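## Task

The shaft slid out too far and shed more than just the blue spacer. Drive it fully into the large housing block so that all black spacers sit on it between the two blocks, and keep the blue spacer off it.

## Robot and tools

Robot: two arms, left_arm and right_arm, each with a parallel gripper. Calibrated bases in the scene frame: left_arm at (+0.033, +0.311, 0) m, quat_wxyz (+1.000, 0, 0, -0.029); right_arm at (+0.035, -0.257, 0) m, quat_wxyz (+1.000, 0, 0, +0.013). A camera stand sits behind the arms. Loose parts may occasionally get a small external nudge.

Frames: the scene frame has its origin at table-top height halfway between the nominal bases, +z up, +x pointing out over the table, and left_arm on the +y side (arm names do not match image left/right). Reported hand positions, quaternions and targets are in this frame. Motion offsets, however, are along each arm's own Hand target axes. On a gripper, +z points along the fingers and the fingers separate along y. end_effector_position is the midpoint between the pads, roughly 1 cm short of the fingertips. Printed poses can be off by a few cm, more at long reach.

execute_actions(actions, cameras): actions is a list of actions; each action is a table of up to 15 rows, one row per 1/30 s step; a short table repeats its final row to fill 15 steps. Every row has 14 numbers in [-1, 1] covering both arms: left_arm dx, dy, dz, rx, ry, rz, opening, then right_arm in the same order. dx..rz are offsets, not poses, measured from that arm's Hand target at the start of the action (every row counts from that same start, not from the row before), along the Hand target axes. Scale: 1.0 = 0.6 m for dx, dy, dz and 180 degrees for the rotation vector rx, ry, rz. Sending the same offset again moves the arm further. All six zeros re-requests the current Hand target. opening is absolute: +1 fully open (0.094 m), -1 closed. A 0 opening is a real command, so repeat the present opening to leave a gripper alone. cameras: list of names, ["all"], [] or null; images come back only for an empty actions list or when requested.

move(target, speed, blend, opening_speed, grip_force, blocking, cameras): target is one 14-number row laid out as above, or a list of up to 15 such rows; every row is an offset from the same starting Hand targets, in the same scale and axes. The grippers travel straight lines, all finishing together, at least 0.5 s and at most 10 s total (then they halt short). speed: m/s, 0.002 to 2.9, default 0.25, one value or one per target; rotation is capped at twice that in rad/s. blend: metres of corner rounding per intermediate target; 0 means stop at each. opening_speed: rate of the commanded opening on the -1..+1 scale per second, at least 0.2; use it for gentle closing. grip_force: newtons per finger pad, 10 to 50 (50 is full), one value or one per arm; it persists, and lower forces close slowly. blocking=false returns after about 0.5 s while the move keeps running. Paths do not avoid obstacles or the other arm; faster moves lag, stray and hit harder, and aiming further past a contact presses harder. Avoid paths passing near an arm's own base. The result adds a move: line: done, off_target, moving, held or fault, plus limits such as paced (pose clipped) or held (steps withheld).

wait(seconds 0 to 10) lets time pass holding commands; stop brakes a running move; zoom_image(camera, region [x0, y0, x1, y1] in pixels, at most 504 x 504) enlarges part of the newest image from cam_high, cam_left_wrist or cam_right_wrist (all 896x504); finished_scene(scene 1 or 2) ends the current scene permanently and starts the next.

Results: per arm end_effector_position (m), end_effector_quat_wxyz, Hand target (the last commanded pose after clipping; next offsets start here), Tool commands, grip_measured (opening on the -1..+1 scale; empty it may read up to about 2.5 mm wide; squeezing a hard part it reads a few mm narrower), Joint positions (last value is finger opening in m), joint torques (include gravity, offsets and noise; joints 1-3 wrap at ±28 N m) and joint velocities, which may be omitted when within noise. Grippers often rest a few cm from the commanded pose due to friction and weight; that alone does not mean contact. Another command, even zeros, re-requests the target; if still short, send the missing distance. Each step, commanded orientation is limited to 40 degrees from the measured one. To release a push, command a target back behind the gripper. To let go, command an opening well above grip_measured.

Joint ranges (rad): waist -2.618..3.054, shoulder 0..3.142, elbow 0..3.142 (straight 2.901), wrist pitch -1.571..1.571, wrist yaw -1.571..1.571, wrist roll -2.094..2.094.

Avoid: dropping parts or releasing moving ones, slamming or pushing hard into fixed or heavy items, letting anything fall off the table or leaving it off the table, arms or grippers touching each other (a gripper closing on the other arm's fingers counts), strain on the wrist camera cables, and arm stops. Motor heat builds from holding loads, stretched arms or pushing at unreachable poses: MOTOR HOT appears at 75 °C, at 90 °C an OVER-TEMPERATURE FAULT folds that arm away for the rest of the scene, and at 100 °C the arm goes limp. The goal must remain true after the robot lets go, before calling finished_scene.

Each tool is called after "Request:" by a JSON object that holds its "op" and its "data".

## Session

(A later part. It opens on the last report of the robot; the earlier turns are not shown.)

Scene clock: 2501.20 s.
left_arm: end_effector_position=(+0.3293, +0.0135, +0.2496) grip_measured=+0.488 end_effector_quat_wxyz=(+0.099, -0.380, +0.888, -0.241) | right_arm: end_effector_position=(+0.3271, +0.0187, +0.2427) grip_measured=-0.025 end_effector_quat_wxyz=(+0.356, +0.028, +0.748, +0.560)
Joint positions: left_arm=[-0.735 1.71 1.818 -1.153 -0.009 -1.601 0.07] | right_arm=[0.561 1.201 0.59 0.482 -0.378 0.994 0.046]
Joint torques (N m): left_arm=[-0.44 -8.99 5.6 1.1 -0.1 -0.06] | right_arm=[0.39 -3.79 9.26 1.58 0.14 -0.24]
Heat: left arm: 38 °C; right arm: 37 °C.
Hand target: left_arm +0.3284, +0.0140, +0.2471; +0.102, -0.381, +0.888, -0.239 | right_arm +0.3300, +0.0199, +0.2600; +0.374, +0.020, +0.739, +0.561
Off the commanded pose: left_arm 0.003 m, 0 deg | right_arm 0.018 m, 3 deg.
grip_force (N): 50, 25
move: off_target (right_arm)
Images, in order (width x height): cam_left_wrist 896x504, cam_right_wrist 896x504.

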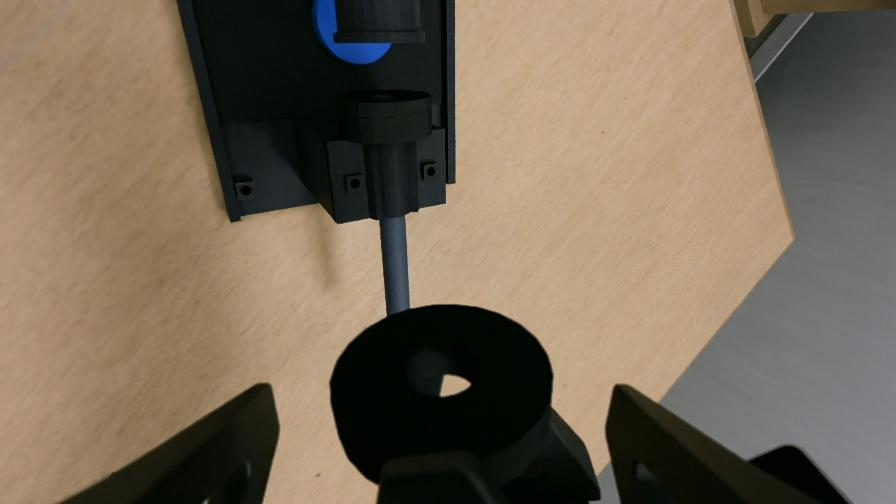

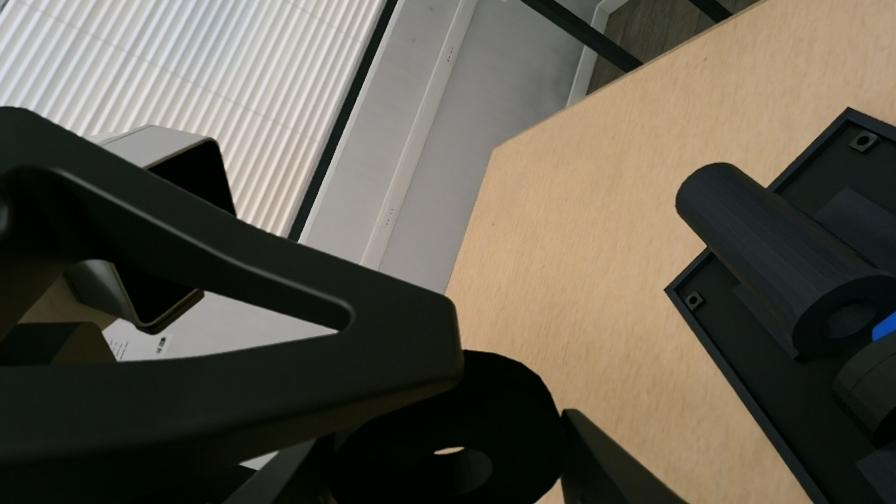

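Request:
{"op": "move", "data": {"target": [-0.0042,0,0.0075,0,0,0,0.49, 0,0,0,0,0,0,-0.2], "speed": 0.05, "cameras": ["cam_left_wrist","cam_right_wrist"]}}

Request:
{"op": "zoom_image", "data": {"camera": "cam_left_wrist", "region": [240, 240, 640, 504]}}

Scene clock: 2513.80 s.
left_arm: end_effector_position=(+0.3305, +0.0122, +0.2472) grip_measured=+0.488 end_effector_quat_wxyz=(+0.099, -0.380, +0.887, -0.242) | right_arm: end_effector_position=(+0.3271, +0.0187, +0.2427) grip_measured=-0.025 end_effector_quat_wxyz=(+0.356, +0.028, +0.748, +0.560)
Joint positions: left_arm=[-0.735 1.71 1.807 -1.138 -0.009 -1.601 0.07] | right_arm=[0.561 1.201 0.59 0.482 -0.378 0.994 0.046]
Joint torques (N m): left_arm=[0.21 -8.73 5.57 1.09 -0.06 0.01] | right_arm=[0.38 -3.82 9.26 1.58 0.14 -0.24]
Heat: left arm: 38 °C; right arm: 37 °C.
Hand target: left_arm +0.3317, +0.0143, +0.2432; +0.102, -0.381, +0.888, -0.239 | right_arm +0.3300, +0.0199, +0.2600; +0.374, +0.020, +0.739, +0.561
Off the commanded pose: left_arm 0.005 m, 1 deg | right_arm 0.018 m, 3 deg.
grip_force (N): 50, 25
move: off_target (right_arm)
Images, in order (width x height): cam_left_wrist 896x504, cam_right_wrist 896x504.

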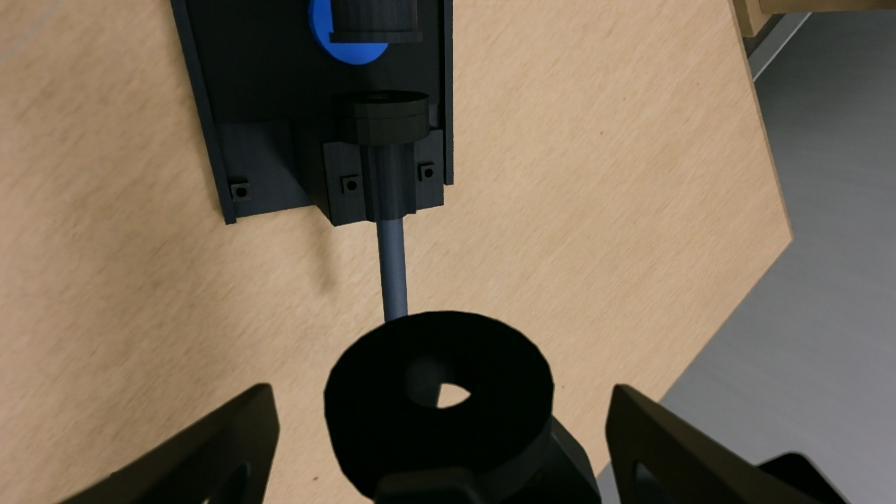

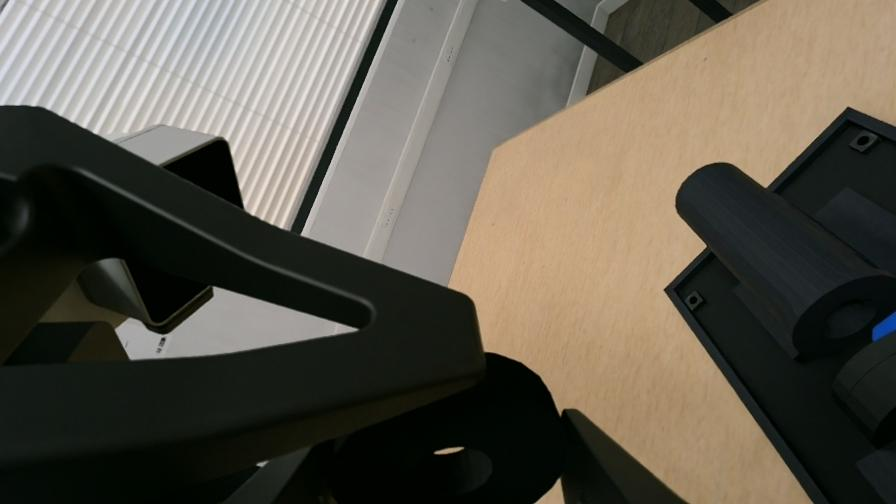

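Scaled by 1.260 from the camera's 896x504 image, which has a finer 1280x720 frame.

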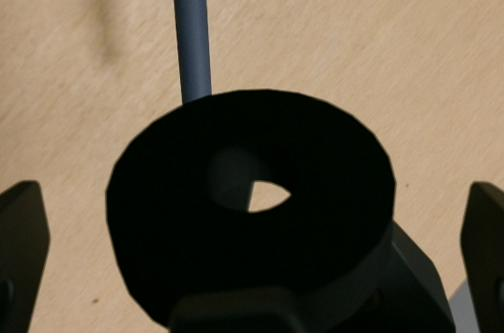

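Request:
{"op": "move", "data": {"target": [-0.006,0,0.002,0,0,0,0.49, 0,0,0,0,0,0,-0.2], "speed": 0.05, "cameras": ["cam_left_wrist","cam_right_wrist"]}}

Request:
{"op": "zoom_image", "data": {"camera": "cam_left_wrist", "region": [240, 240, 640, 504]}}

Scene clock: 2522.03 s.
left_arm: end_effector_position=(+0.3331, +0.0135, +0.2478) grip_measured=+0.488 end_effector_quat_wxyz=(+0.101, -0.381, +0.886, -0.244) | right_arm: end_effector_position=(+0.3271, +0.0187, +0.2427) grip_measured=-0.025 end_effector_quat_wxyz=(+0.356, +0.028, +0.748, +0.560)
Joint positions: left_arm=[-0.728 1.71 1.807 -1.134 -0.007 -1.597 0.07] | right_arm=[0.561 1.201 0.59 0.482 -0.378 0.994 0.046]
Joint torques (N m): left_arm=[0.54 -8.68 5.31 1.09 -0.03 0.07] | right_arm=[0.39 -3.81 9.26 1.58 0.14 -0.24]
Heat: left arm: 37 °C; right arm: 37 °C.
Hand target: left_arm +0.3346, +0.0164, +0.2422; +0.102, -0.381, +0.888, -0.239 | right_arm +0.3300, +0.0199, +0.2600; +0.374, +0.020, +0.739, +0.561
Off the commanded pose: left_arm 0.007 m, 1 deg | right_arm 0.018 m, 3 deg.
grip_force (N): 50, 25
move: off_target (right_arm)
Images, in order (width x height): cam_left_wrist 896x504, cam_right_wrist 896x504.

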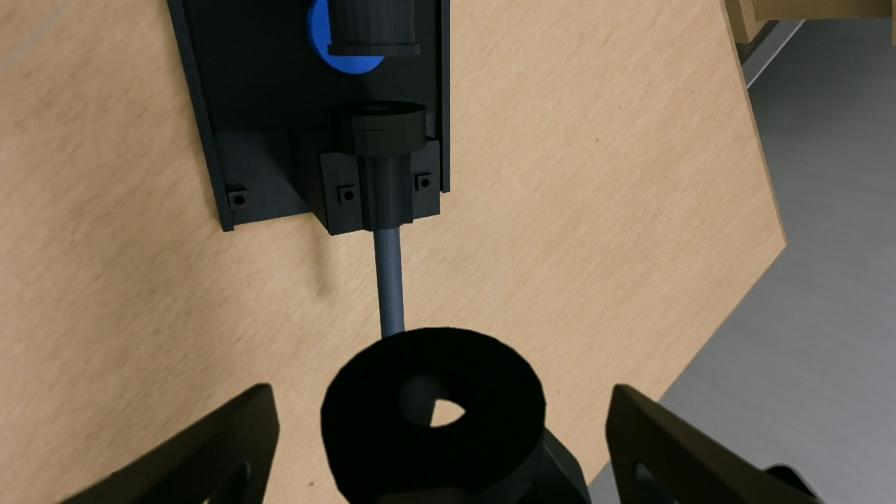

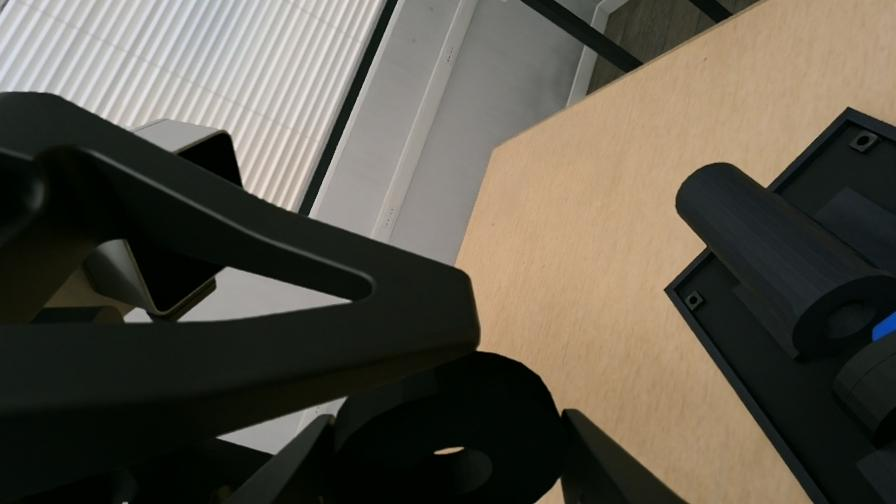

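Scaled by 1.260 from the camera's 896x504 image, which has a finer 1280x720 frame.

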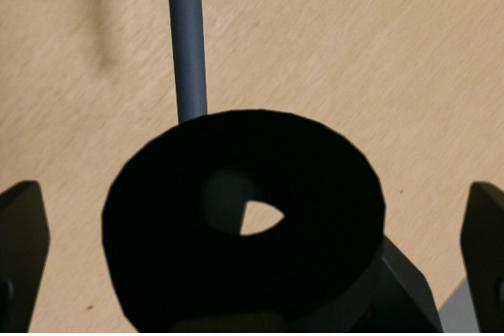

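Request:
{"op": "move", "data": {"target": [0,0.0035,0.0045,0,0,0,0.49, 0,0,0,0,0,0,-0.2], "speed": 0.05, "cameras": ["cam_left_wrist","cam_right_wrist"]}}

Request:
{"op": "zoom_image", "data": {"camera": "cam_left_wrist", "region": [240, 240, 640, 504]}}

Scene clock: 2532.07 s.
left_arm: end_effector_position=(+0.3333, +0.0137, +0.2409) grip_measured=+0.488 end_effector_quat_wxyz=(+0.099, -0.382, +0.887, -0.240) | right_arm: end_effector_position=(+0.3271, +0.0187, +0.2427) grip_measured=-0.025 end_effector_quat_wxyz=(+0.356, +0.028, +0.748, +0.560)
Joint positions: left_arm=[-0.727 1.71 1.783 -1.118 -0.007 -1.596 0.07] | right_arm=[0.561 1.201 0.59 0.482 -0.378 0.994 0.046]
Joint torques (N m): left_arm=[0.46 -9.24 5.59 1.11 -0.03 0.08] | right_arm=[0.39 -3.82 9.26 1.58 0.14 -0.24]
Heat: left arm: 37 °C; right arm: 37 °C.
Hand target: left_arm +0.3344, +0.0168, +0.2389; +0.103, -0.381, +0.887, -0.239 | right_arm +0.3300, +0.0199, +0.2600; +0.374, +0.020, +0.739, +0.561
Off the commanded pose: left_arm 0.004 m, 0 deg | right_arm 0.018 m, 3 deg.
grip_force (N): 50, 25
move: off_target (right_arm)
Images, in order (width x height): cam_left_wrist 896x504, cam_right_wrist 896x504.

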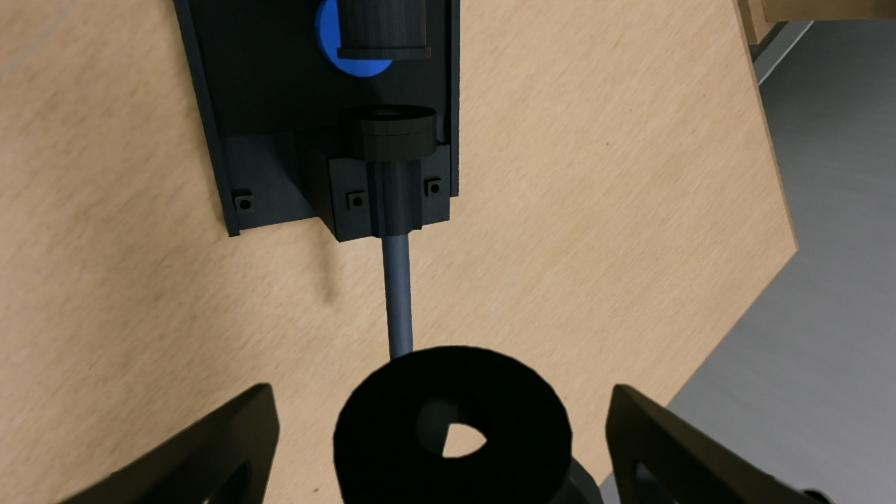

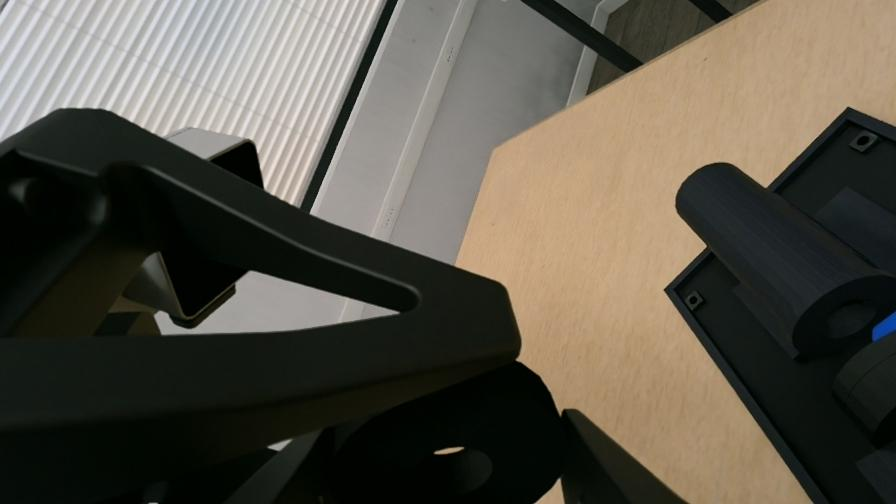

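Scaled by 1.260 from the camera's 896x504 image, which has a finer 1280x720 frame.

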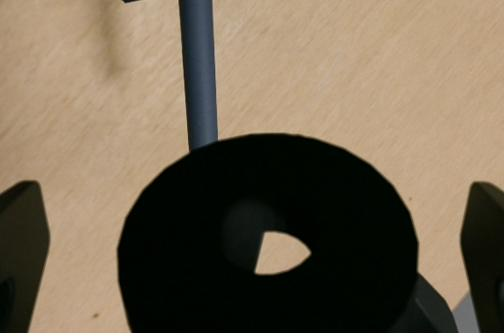

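Request:
{"op": "move", "data": {"target": [[0,-0.0167,-0.0289,0,0,0,0.49, 0,0,0,0,0,0,-0.2],[0.001,-0.0025,-0.0043,0,0,0,0.49, 0,0,0,0,0,0,-0.2]], "speed": 0.05, "cameras": ["cam_left_wrist","cam_right_wrist"]}}

Request:
{"op": "zoom_image", "data": {"camera": "cam_left_wrist", "region": [240, 240, 640, 504]}}

Scene clock: 2549.23 s.
left_arm: end_effector_position=(+0.3334, +0.0135, +0.2412) grip_measured=+0.488 end_effector_quat_wxyz=(+0.098, -0.382, +0.888, -0.237) | right_arm: end_effector_position=(+0.3271, +0.0187, +0.2427) grip_measured=-0.025 end_effector_quat_wxyz=(+0.356, +0.028, +0.748, +0.560)
Joint positions: left_arm=[-0.727 1.718 1.797 -1.131 -0.006 -1.596 0.07] | right_arm=[0.561 1.201 0.59 0.482 -0.378 0.994 0.046]
Joint torques (N m): left_arm=[0.31 -9.68 5.78 1.08 -0.05 0.05] | right_arm=[0.39 -3.81 9.26 1.58 0.14 -0.24]
Heat: left arm: 37 °C; right arm: 37 °C.
Hand target: left_arm +0.3340, +0.0163, +0.2417; +0.102, -0.381, +0.887, -0.239 | right_arm +0.3300, +0.0199, +0.2600; +0.374, +0.020, +0.739, +0.561
Off the commanded pose: left_arm 0.003 m, 1 deg | right_arm 0.018 m, 3 deg.
grip_force (N): 50, 25
move: off_target (right_arm)
Images, in order (width x height): cam_left_wrist 896x504, cam_right_wrist 896x504.

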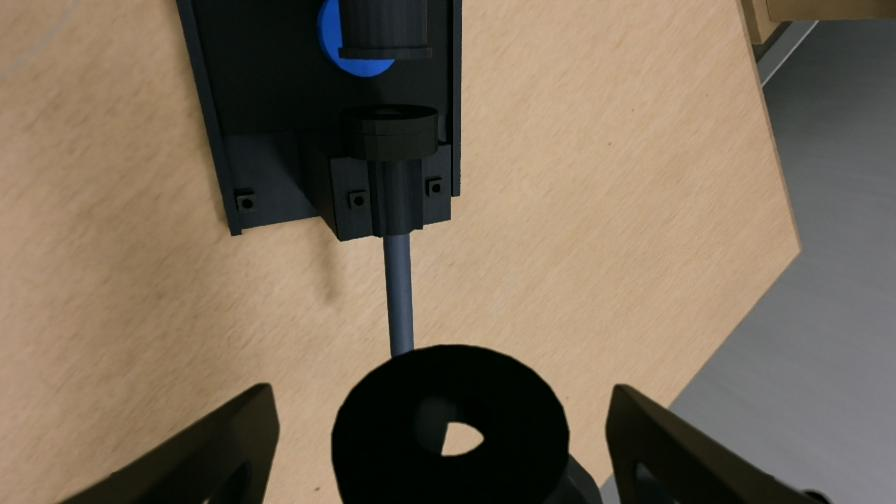

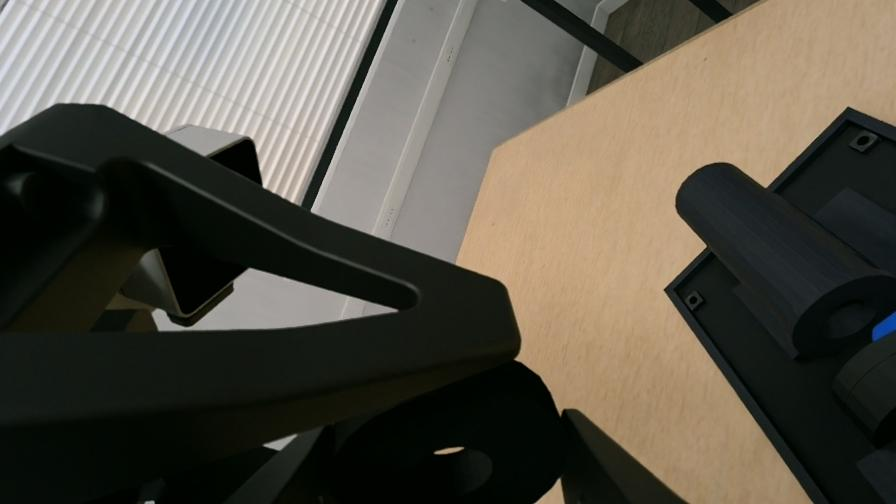

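Scaled by 1.260 from the camera's 896x504 image, which has a finer 1280x720 frame.

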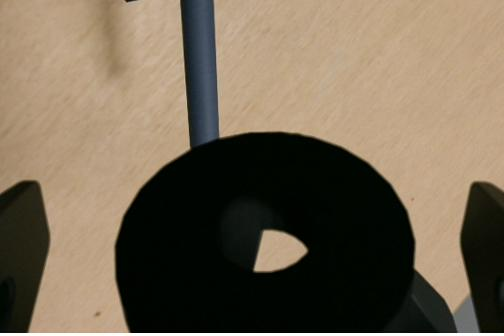

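Request:
{"op": "move", "data": {"target": [[0,-0.0167,-0.0289,0,0,0,0.49, 0,0,0,0,0,0,-0.2],[0.0,-0.0034,-0.0058,0,0,0,0.49, 0,0,0,0,0,0,-0.2]], "speed": 0.05, "cameras": ["cam_left_wrist","cam_right_wrist"]}}

Request:
{"op": "zoom_image", "data": {"camera": "cam_left_wrist", "region": [240, 240, 640, 504]}}

Scene clock: 2559.03 s.
left_arm: end_effector_position=(+0.3333, +0.0136, +0.2454) grip_measured=+0.488 end_effector_quat_wxyz=(+0.098, -0.382, +0.888, -0.237) | right_arm: end_effector_position=(+0.3271, +0.0187, +0.2427) grip_measured=-0.025 end_effector_quat_wxyz=(+0.356, +0.028, +0.748, +0.560)
Joint positions: left_arm=[-0.727 1.723 1.82 -1.149 -0.006 -1.596 0.07] | right_arm=[0.561 1.201 0.59 0.482 -0.378 0.994 0.046]
Joint torques (N m): left_arm=[0.29 -9.63 5.72 1.08 -0.04 0.06] | right_arm=[0.39 -3.81 9.24 1.58 0.13 -0.24]
Heat: left arm: 37 °C; right arm: 37 °C.
Hand target: left_arm +0.3340, +0.0164, +0.2457; +0.102, -0.381, +0.888, -0.238 | right_arm +0.3300, +0.0199, +0.2600; +0.374, +0.020, +0.739, +0.561
Off the commanded pose: left_arm 0.003 m, 1 deg | right_arm 0.018 m, 3 deg.
grip_force (N): 50, 25
move: off_target (right_arm)
Images, in order (width x height): cam_left_wrist 896x504, cam_right_wrist 896x504.

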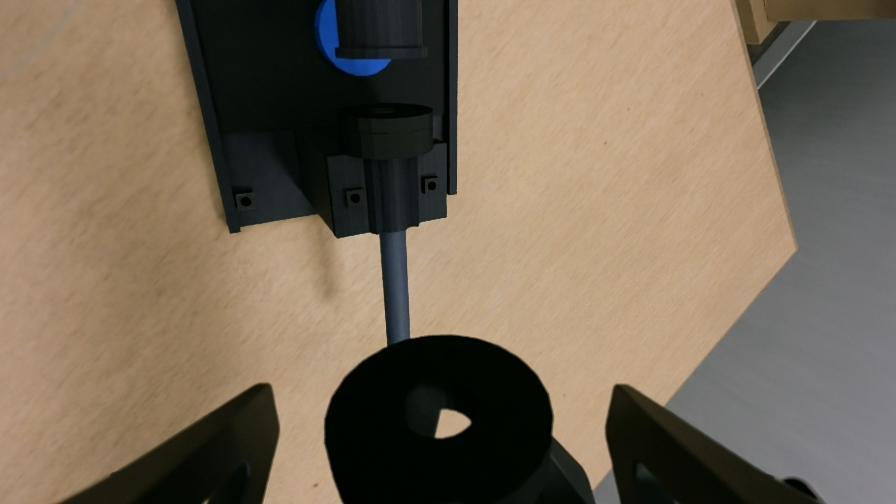

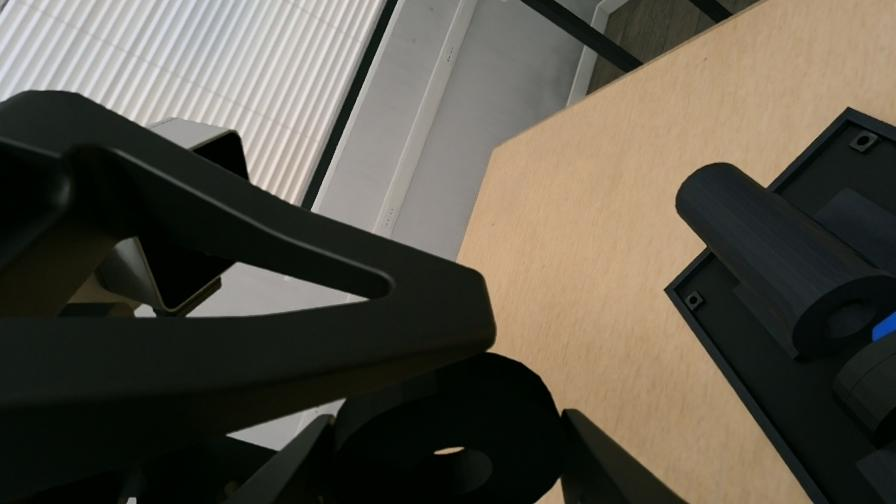

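Scaled by 1.260 from the camera's 896x504 image, which has a finer 1280x720 frame.

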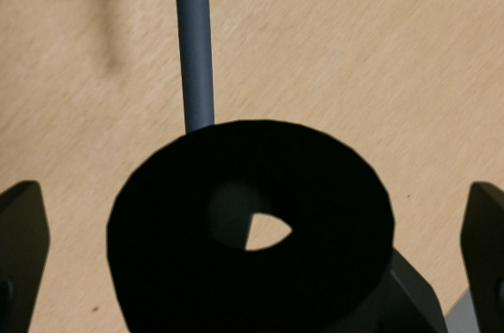

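Request:
{"op": "move", "data": {"target": [0,0,0,0,0,0,-0.2, 0,0,0,0,0,0,-0.2], "speed": 0.05, "grip_force": [25,25], "opening_speed": 0.4, "cameras": ["cam_left_wrist","cam_right_wrist"]}}

Request:
{"op": "zoom_image", "data": {"camera": "cam_left_wrist", "region": [240, 240, 640, 504]}}

Scene clock: 2577.00 s.
left_arm: end_effector_position=(+0.3334, +0.0135, +0.2455) grip_measured=-0.072 end_effector_quat_wxyz=(+0.098, -0.382, +0.888, -0.237) | right_arm: end_effector_position=(+0.3273, +0.0186, +0.2427) grip_measured=-0.025 end_effector_quat_wxyz=(+0.356, +0.028, +0.748, +0.560)
Joint positions: left_arm=[-0.727 1.723 1.82 -1.148 -0.006 -1.596 0.044] | right_arm=[0.561 1.201 0.59 0.482 -0.377 0.994 0.046]
Joint torques (N m): left_arm=[0.32 -9.65 5.72 1.08 -0.04 0.05] | right_arm=[0.4 -3.84 9.26 1.58 0.13 -0.24]
Heat: left arm: 37 °C; right arm: 37 °C.
Hand target: left_arm +0.3340, +0.0163, +0.2457; +0.102, -0.381, +0.887, -0.239 | right_arm +0.3300, +0.0199, +0.2600; +0.374, +0.020, +0.739, +0.561
Off the commanded pose: left_arm 0.003 m, 1 deg | right_arm 0.018 m, 3 deg.
grip_force (N): 25, 25
move: off_target (right_arm)
Images, in order (width x height): cam_left_wrist 896x504, cam_right_wrist 896x504.

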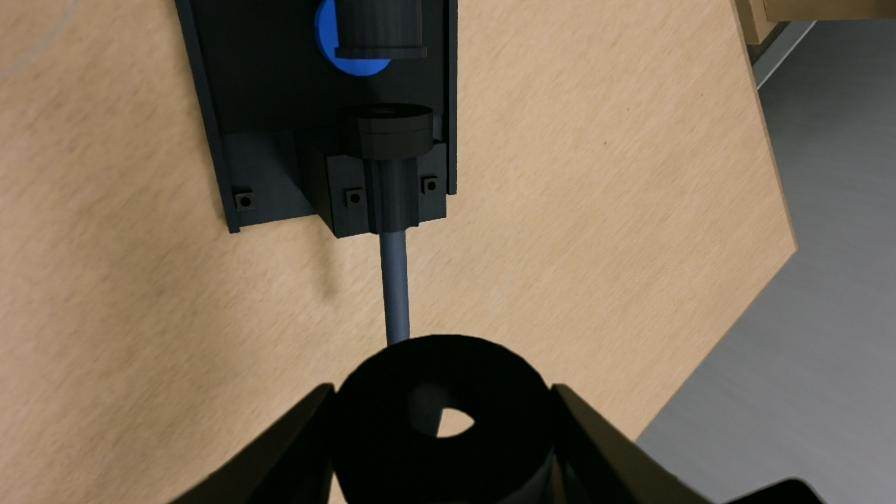

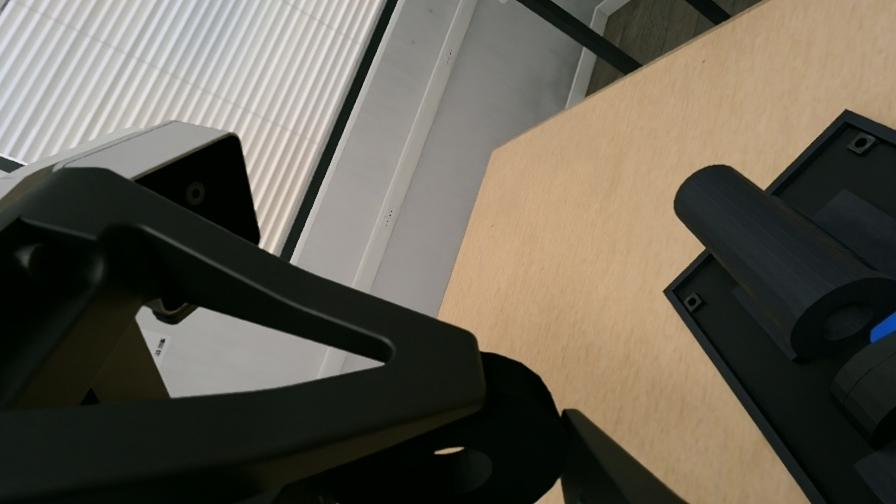

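Scaled by 1.260 from the camera's 896x504 image, which has a finer 1280x720 frame.

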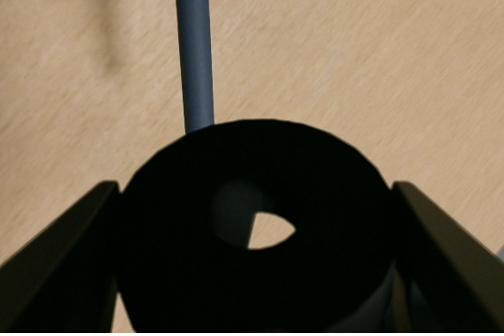

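Request:
{"op": "move", "data": {"target": [0,0,0,0,0,0,-0.2, 0,0,0,0,0,0,0.3], "speed": 0.05, "opening_speed": 0.5, "cameras": ["cam_left_wrist","cam_right_wrist"]}}

Scene clock: 2583.60 s.
left_arm: end_effector_position=(+0.3335, +0.0134, +0.2456) grip_measured=-0.073 end_effector_quat_wxyz=(+0.098, -0.382, +0.888, -0.238) | right_arm: end_effector_position=(+0.3273, +0.0186, +0.2427) grip_measured=+0.297 end_effector_quat_wxyz=(+0.356, +0.028, +0.748, +0.560)
Joint positions: left_arm=[-0.727 1.723 1.82 -1.148 -0.006 -1.596 0.044] | right_arm=[0.561 1.201 0.59 0.482 -0.377 0.994 0.061]
Joint torques (N m): left_arm=[0.29 -9.63 5.72 1.07 -0.04 0.05] | right_arm=[0.39 -3.82 9.26 1.58 0.12 -0.23]
Heat: left arm: 37 °C; right arm: 37 °C.
Hand target: left_arm +0.3340, +0.0163, +0.2457; +0.102, -0.381, +0.887, -0.239 | right_arm +0.3300, +0.0199, +0.2600; +0.374, +0.020, +0.739, +0.561
Off the commanded pose: left_arm 0.003 m, 1 deg | right_arm 0.018 m, 2 deg.
grip_force (N): 25, 25
move: off_target (right_arm)
Images, in order (width x height): cam_left_wrist 896x504, cam_right_wrist 896x504.

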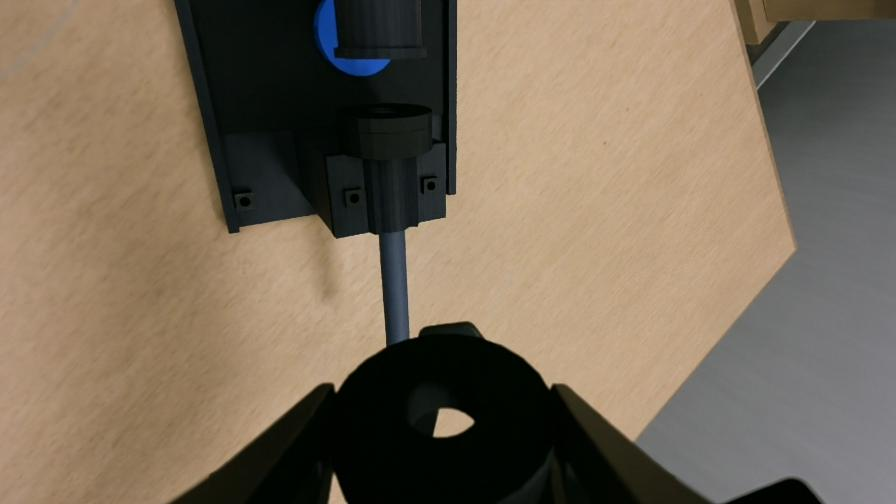

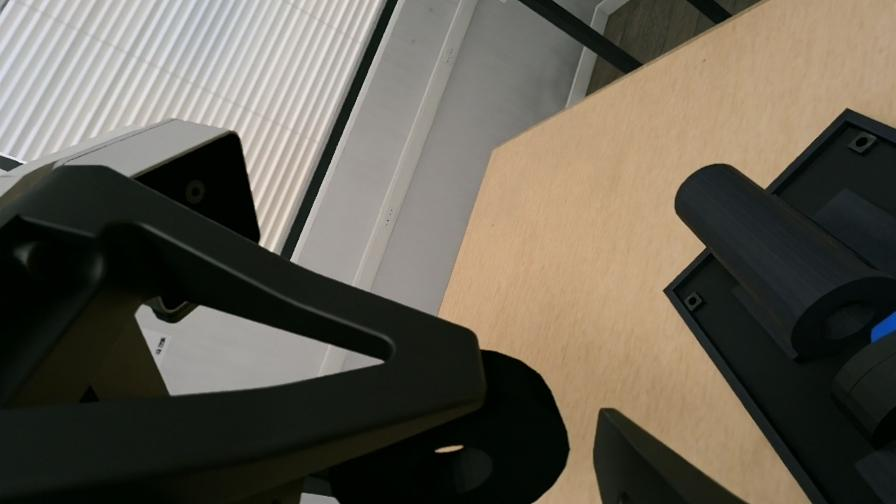

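Request:
{"op": "move", "data": {"target": [0,0,0,0,0,0,-0.2, 0,0,-0.25,0,0,0,0.3], "speed": 0.12, "cameras": ["all"]}}

Request:
{"op": "zoom_image", "data": {"camera": "cam_right_wrist", "region": [200, 150, 700, 504]}}

Scene clock: 2594.27 s.
left_arm: end_effector_position=(+0.3360, +0.0109, +0.2477) grip_measured=-0.073 end_effector_quat_wxyz=(+0.101, -0.381, +0.886, -0.245) | right_arm: end_effector_position=(+0.2459, -0.1013, +0.2778) grip_measured=+0.297 end_effector_quat_wxyz=(+0.375, +0.024, +0.735, +0.564)
Joint positions: left_arm=[-0.727 1.723 1.82 -1.132 -0.006 -1.596 0.044] | right_arm=[0.048 0.517 0.488 -0.1 -0.874 0.917 0.061]
Joint torques (N m): left_arm=[0.29 -9.66 5.75 0.95 -0.04 0.05] | right_arm=[-0.64 0.94 5.98 1.4 -0.22 -0.24]
Heat: left arm: 38 °C; right arm: 37 °C.
Hand target: left_arm +0.3340, +0.0163, +0.2457; +0.102, -0.381, +0.887, -0.239 | right_arm +0.2438, -0.1021, +0.2738; +0.374, +0.020, +0.739, +0.561
Off the commanded pose: left_arm 0.006 m, 1 deg | right_arm 0.005 m, 1 deg.
grip_force (N): 25, 25
move: done

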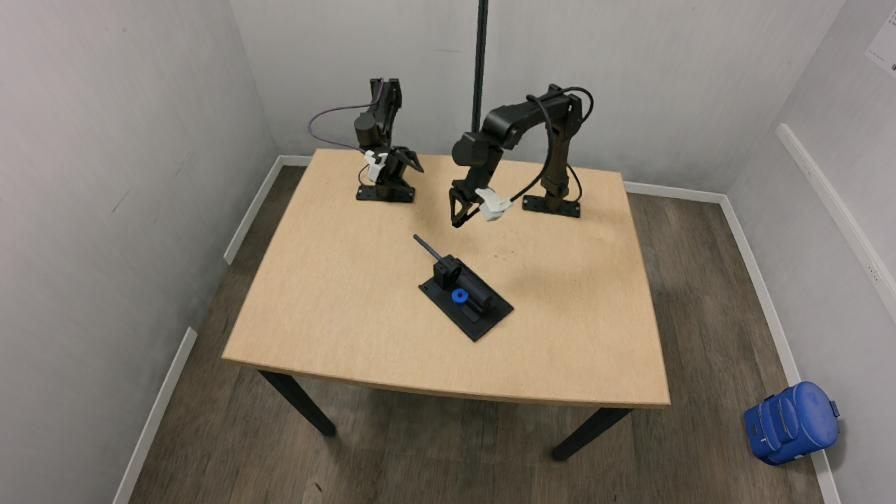

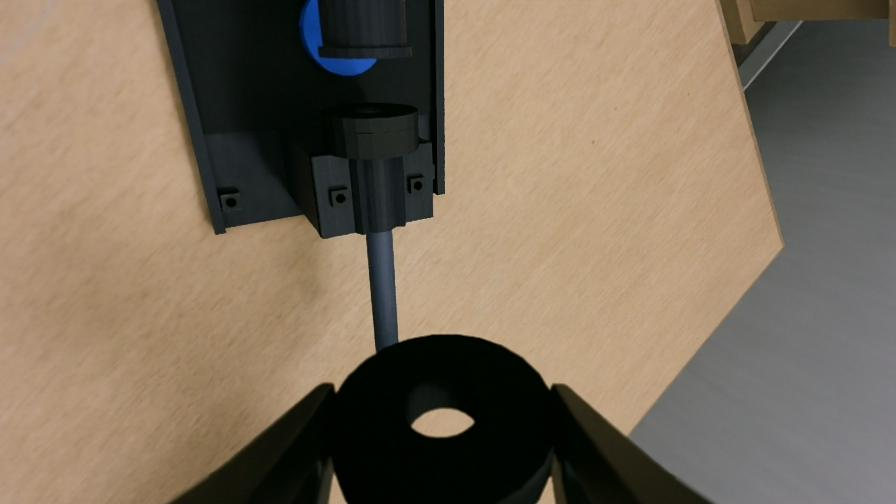

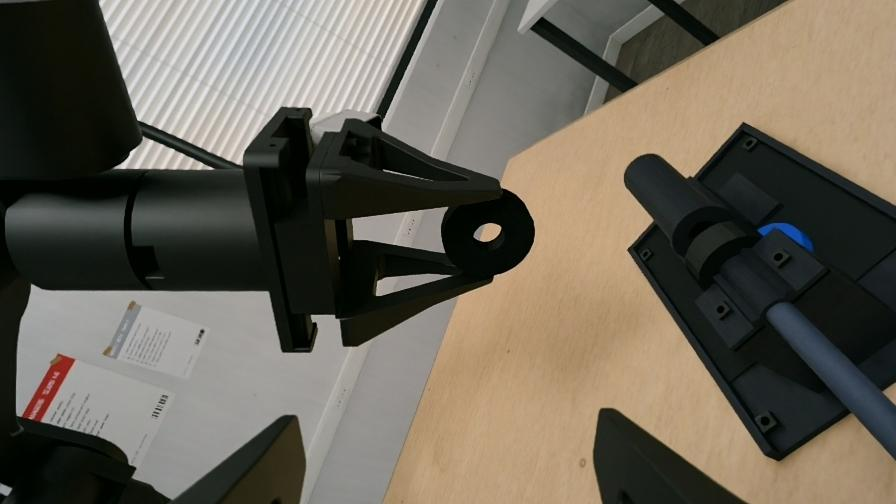

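Scaled by 1.008 from the camera's 896x504 image, which has a finer 1280x720 frame.

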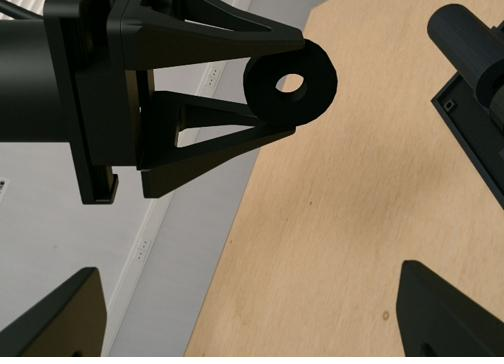

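Request:
{"op": "move", "data": {"target": [-0.0897,0.0418,0.1504,0,0,0,-0.2, 0,0,0,0,0,0,0.3], "speed": 0.12, "cameras": ["all"]}}

Request:
{"op": "zoom_image", "data": {"camera": "cam_left_wrist", "region": [240, 200, 680, 504]}}

Request:
{"op": "zoom_image", "data": {"camera": "cam_right_wrist", "region": [396, 0, 896, 500]}}

Scene clock: 2627.77 s.
left_arm: end_effector_position=(+0.3871, +0.0378, +0.1613) grip_measured=-0.073 end_effector_quat_wxyz=(+0.102, -0.383, +0.886, -0.242) | right_arm: end_effector_position=(+0.2457, -0.1013, +0.2776) grip_measured=+0.297 end_effector_quat_wxyz=(+0.374, +0.024, +0.736, +0.564)
Joint positions: left_arm=[-0.574 1.755 1.512 -0.8 0.068 -1.466 0.044] | right_arm=[0.048 0.517 0.488 -0.101 -0.874 0.917 0.061]
Joint torques (N m): left_arm=[0.24 -8.81 6.19 1.11 0.02 0.07] | right_arm=[-0.64 0.94 6 1.4 -0.21 -0.25]
Heat: left arm: 38 °C; right arm: 36 °C.
Hand target: left_arm +0.3882, +0.0391, +0.1552; +0.103, -0.381, +0.887, -0.239 | right_arm +0.2438, -0.1020, +0.2738; +0.374, +0.020, +0.739, +0.561
Off the commanded pose: left_arm 0.006 m, 1 deg | right_arm 0.004 m, 1 deg.
grip_force (N): 25, 25
move: done

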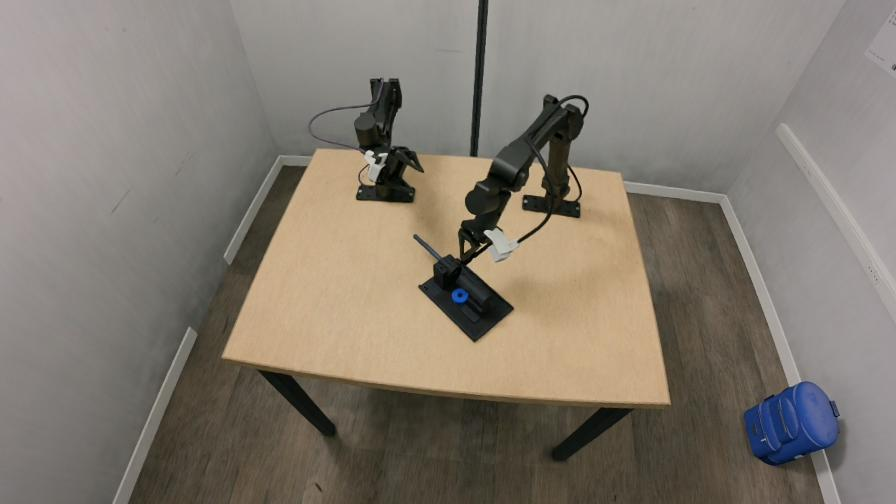

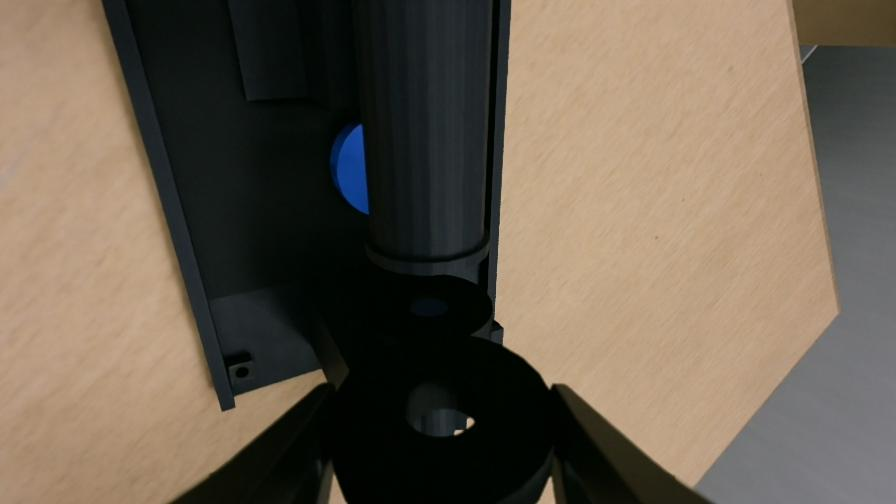

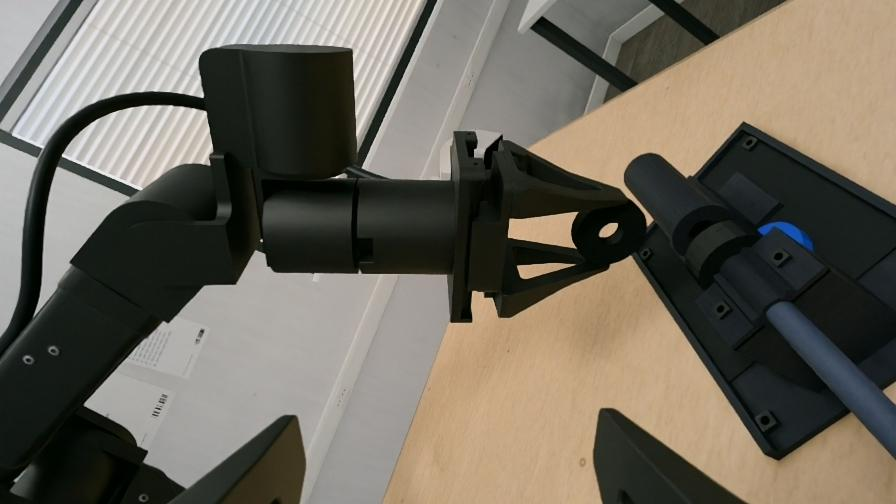

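Scaled by 1.145 from the camera's 896x504 image, which has a finer 1280x720 frame.

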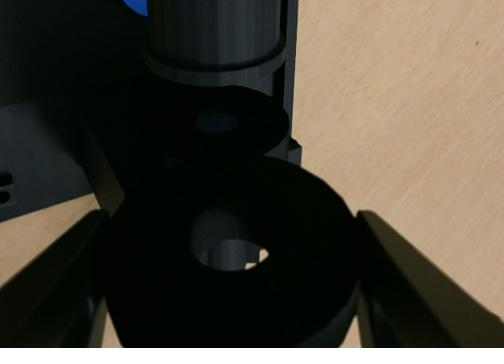

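Scaled by 1.008 from the camera's 896x504 image, which has a finer 1280x720 frame.

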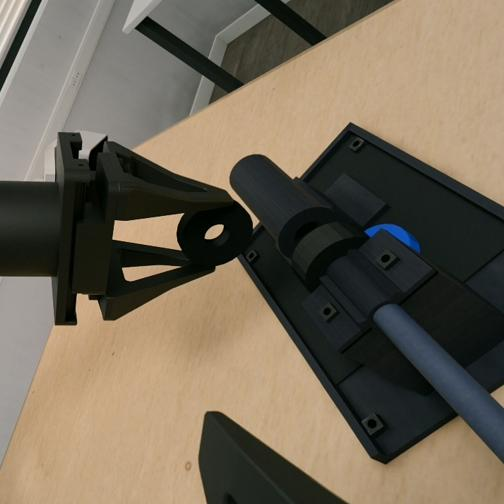

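Request:
{"op": "zoom_image", "data": {"camera": "cam_left_wrist", "region": [340, 200, 560, 350]}}

Request:
{"op": "zoom_image", "data": {"camera": "cam_left_wrist", "region": [300, 330, 600, 504]}}

Request:
{"op": "zoom_image", "data": {"camera": "cam_right_wrist", "region": [560, 130, 860, 350]}}

Scaled by 2.291 from the camera's 896x504 image, which has a finer 1280x720 frame.

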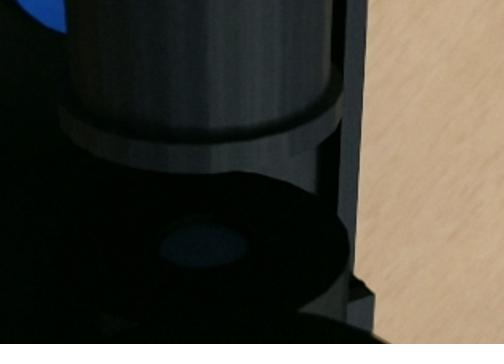

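Scaled by 1.680 from the camera's 896x504 image, which has a finer 1280x720 frame.

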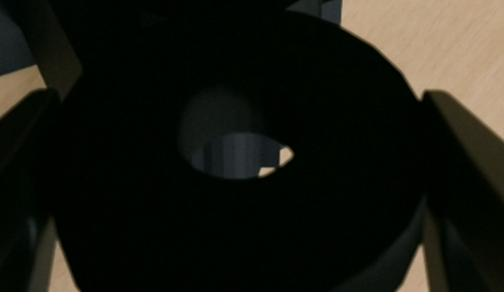

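Scaled by 1.680 from the camera's 896x504 image, which has a finer 1280x720 frame.

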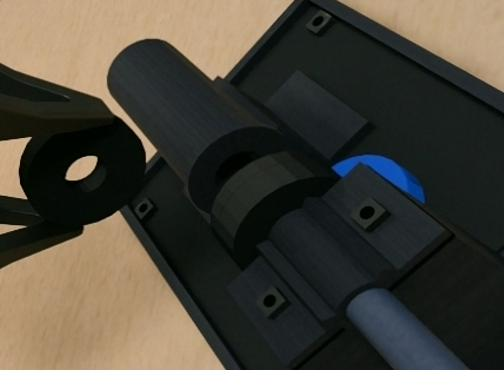

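Request:
{"op": "move", "data": {"target": [0.0062,0.0087,0.0333,0,0,0,-0.2, 0,0,0,0,0,0,0.3], "speed": 0.08, "cameras": ["cam_left_wrist","cam_right_wrist"]}}

Request:
{"op": "zoom_image", "data": {"camera": "cam_left_wrist", "region": [340, 220, 560, 370]}}

Request:
{"op": "zoom_image", "data": {"camera": "cam_right_wrist", "region": [560, 130, 860, 350]}}

Scene clock: 2728.00 s.
left_arm: end_effector_position=(+0.3909, +0.0335, +0.1439) grip_measured=-0.073 end_effector_quat_wxyz=(+0.103, -0.381, +0.886, -0.245) | right_arm: end_effector_position=(+0.2457, -0.1013, +0.2776) grip_measured=+0.297 end_effector_quat_wxyz=(+0.374, +0.024, +0.736, +0.564)
Joint positions: left_arm=[-0.576 1.774 1.463 -0.725 0.068 -1.466 0.044] | right_arm=[0.048 0.517 0.488 -0.101 -0.874 0.917 0.061]
Joint torques (N m): left_arm=[-0.54 -8.64 6.01 1.13 -0.04 -0.04] | right_arm=[-0.62 0.92 5.98 1.4 -0.21 -0.24]
Heat: left arm: 37 °C; right arm: 36 °C.
Hand target: left_arm +0.3895, +0.0326, +0.1352; +0.102, -0.381, +0.887, -0.239 | right_arm +0.2438, -0.1020, +0.2738; +0.374, +0.020, +0.739, +0.561
Off the commanded pose: left_arm 0.009 m, 1 deg | right_arm 0.004 m, 1 deg.
grip_force (N): 25, 25
move: done
Images, in order (width x height): cam_left_wrist 896x504, cam_right_wrist 896x504.

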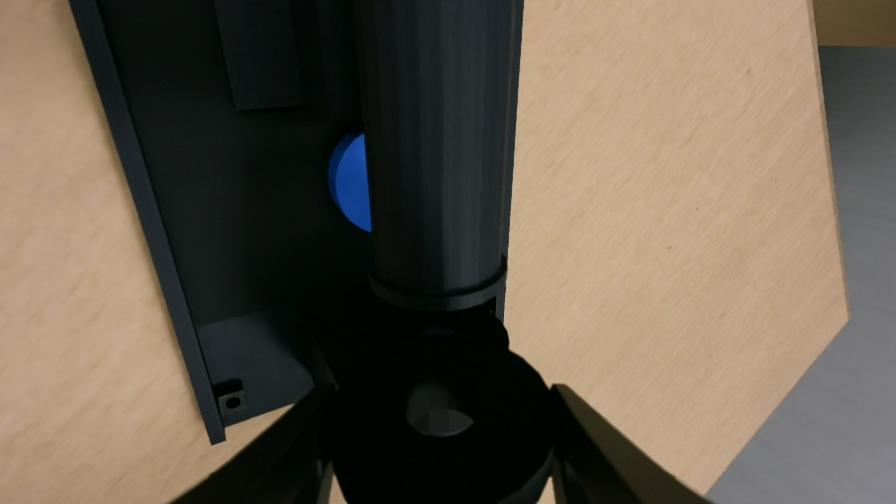

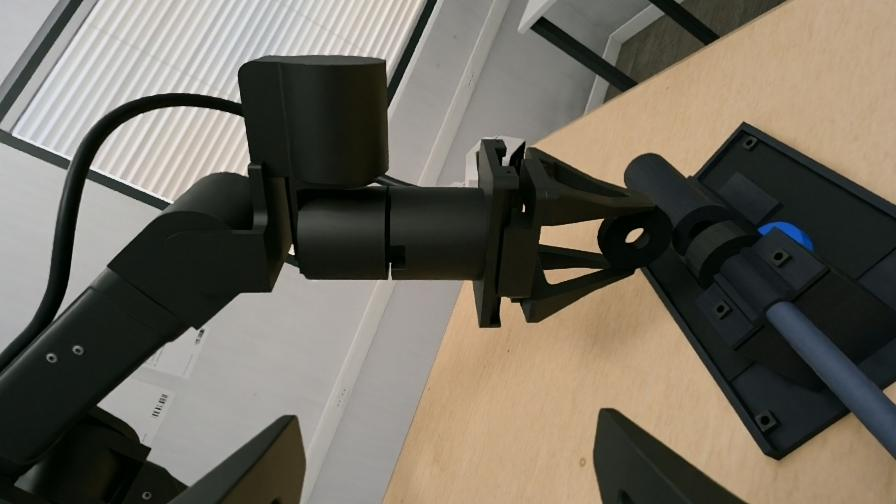

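Scaled by 2.291 from the camera's 896x504 image, which has a finer 1280x720 frame.

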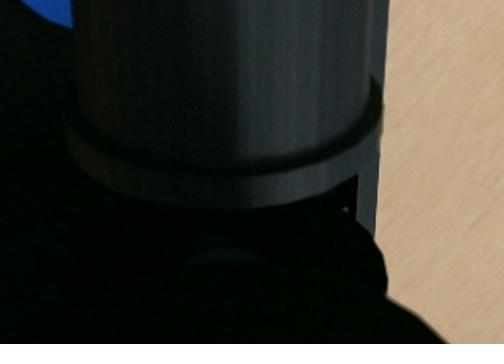

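Scaled by 1.680 from the camera's 896x504 image, which has a finer 1280x720 frame.

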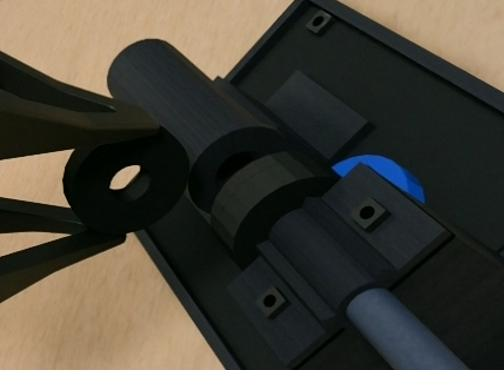

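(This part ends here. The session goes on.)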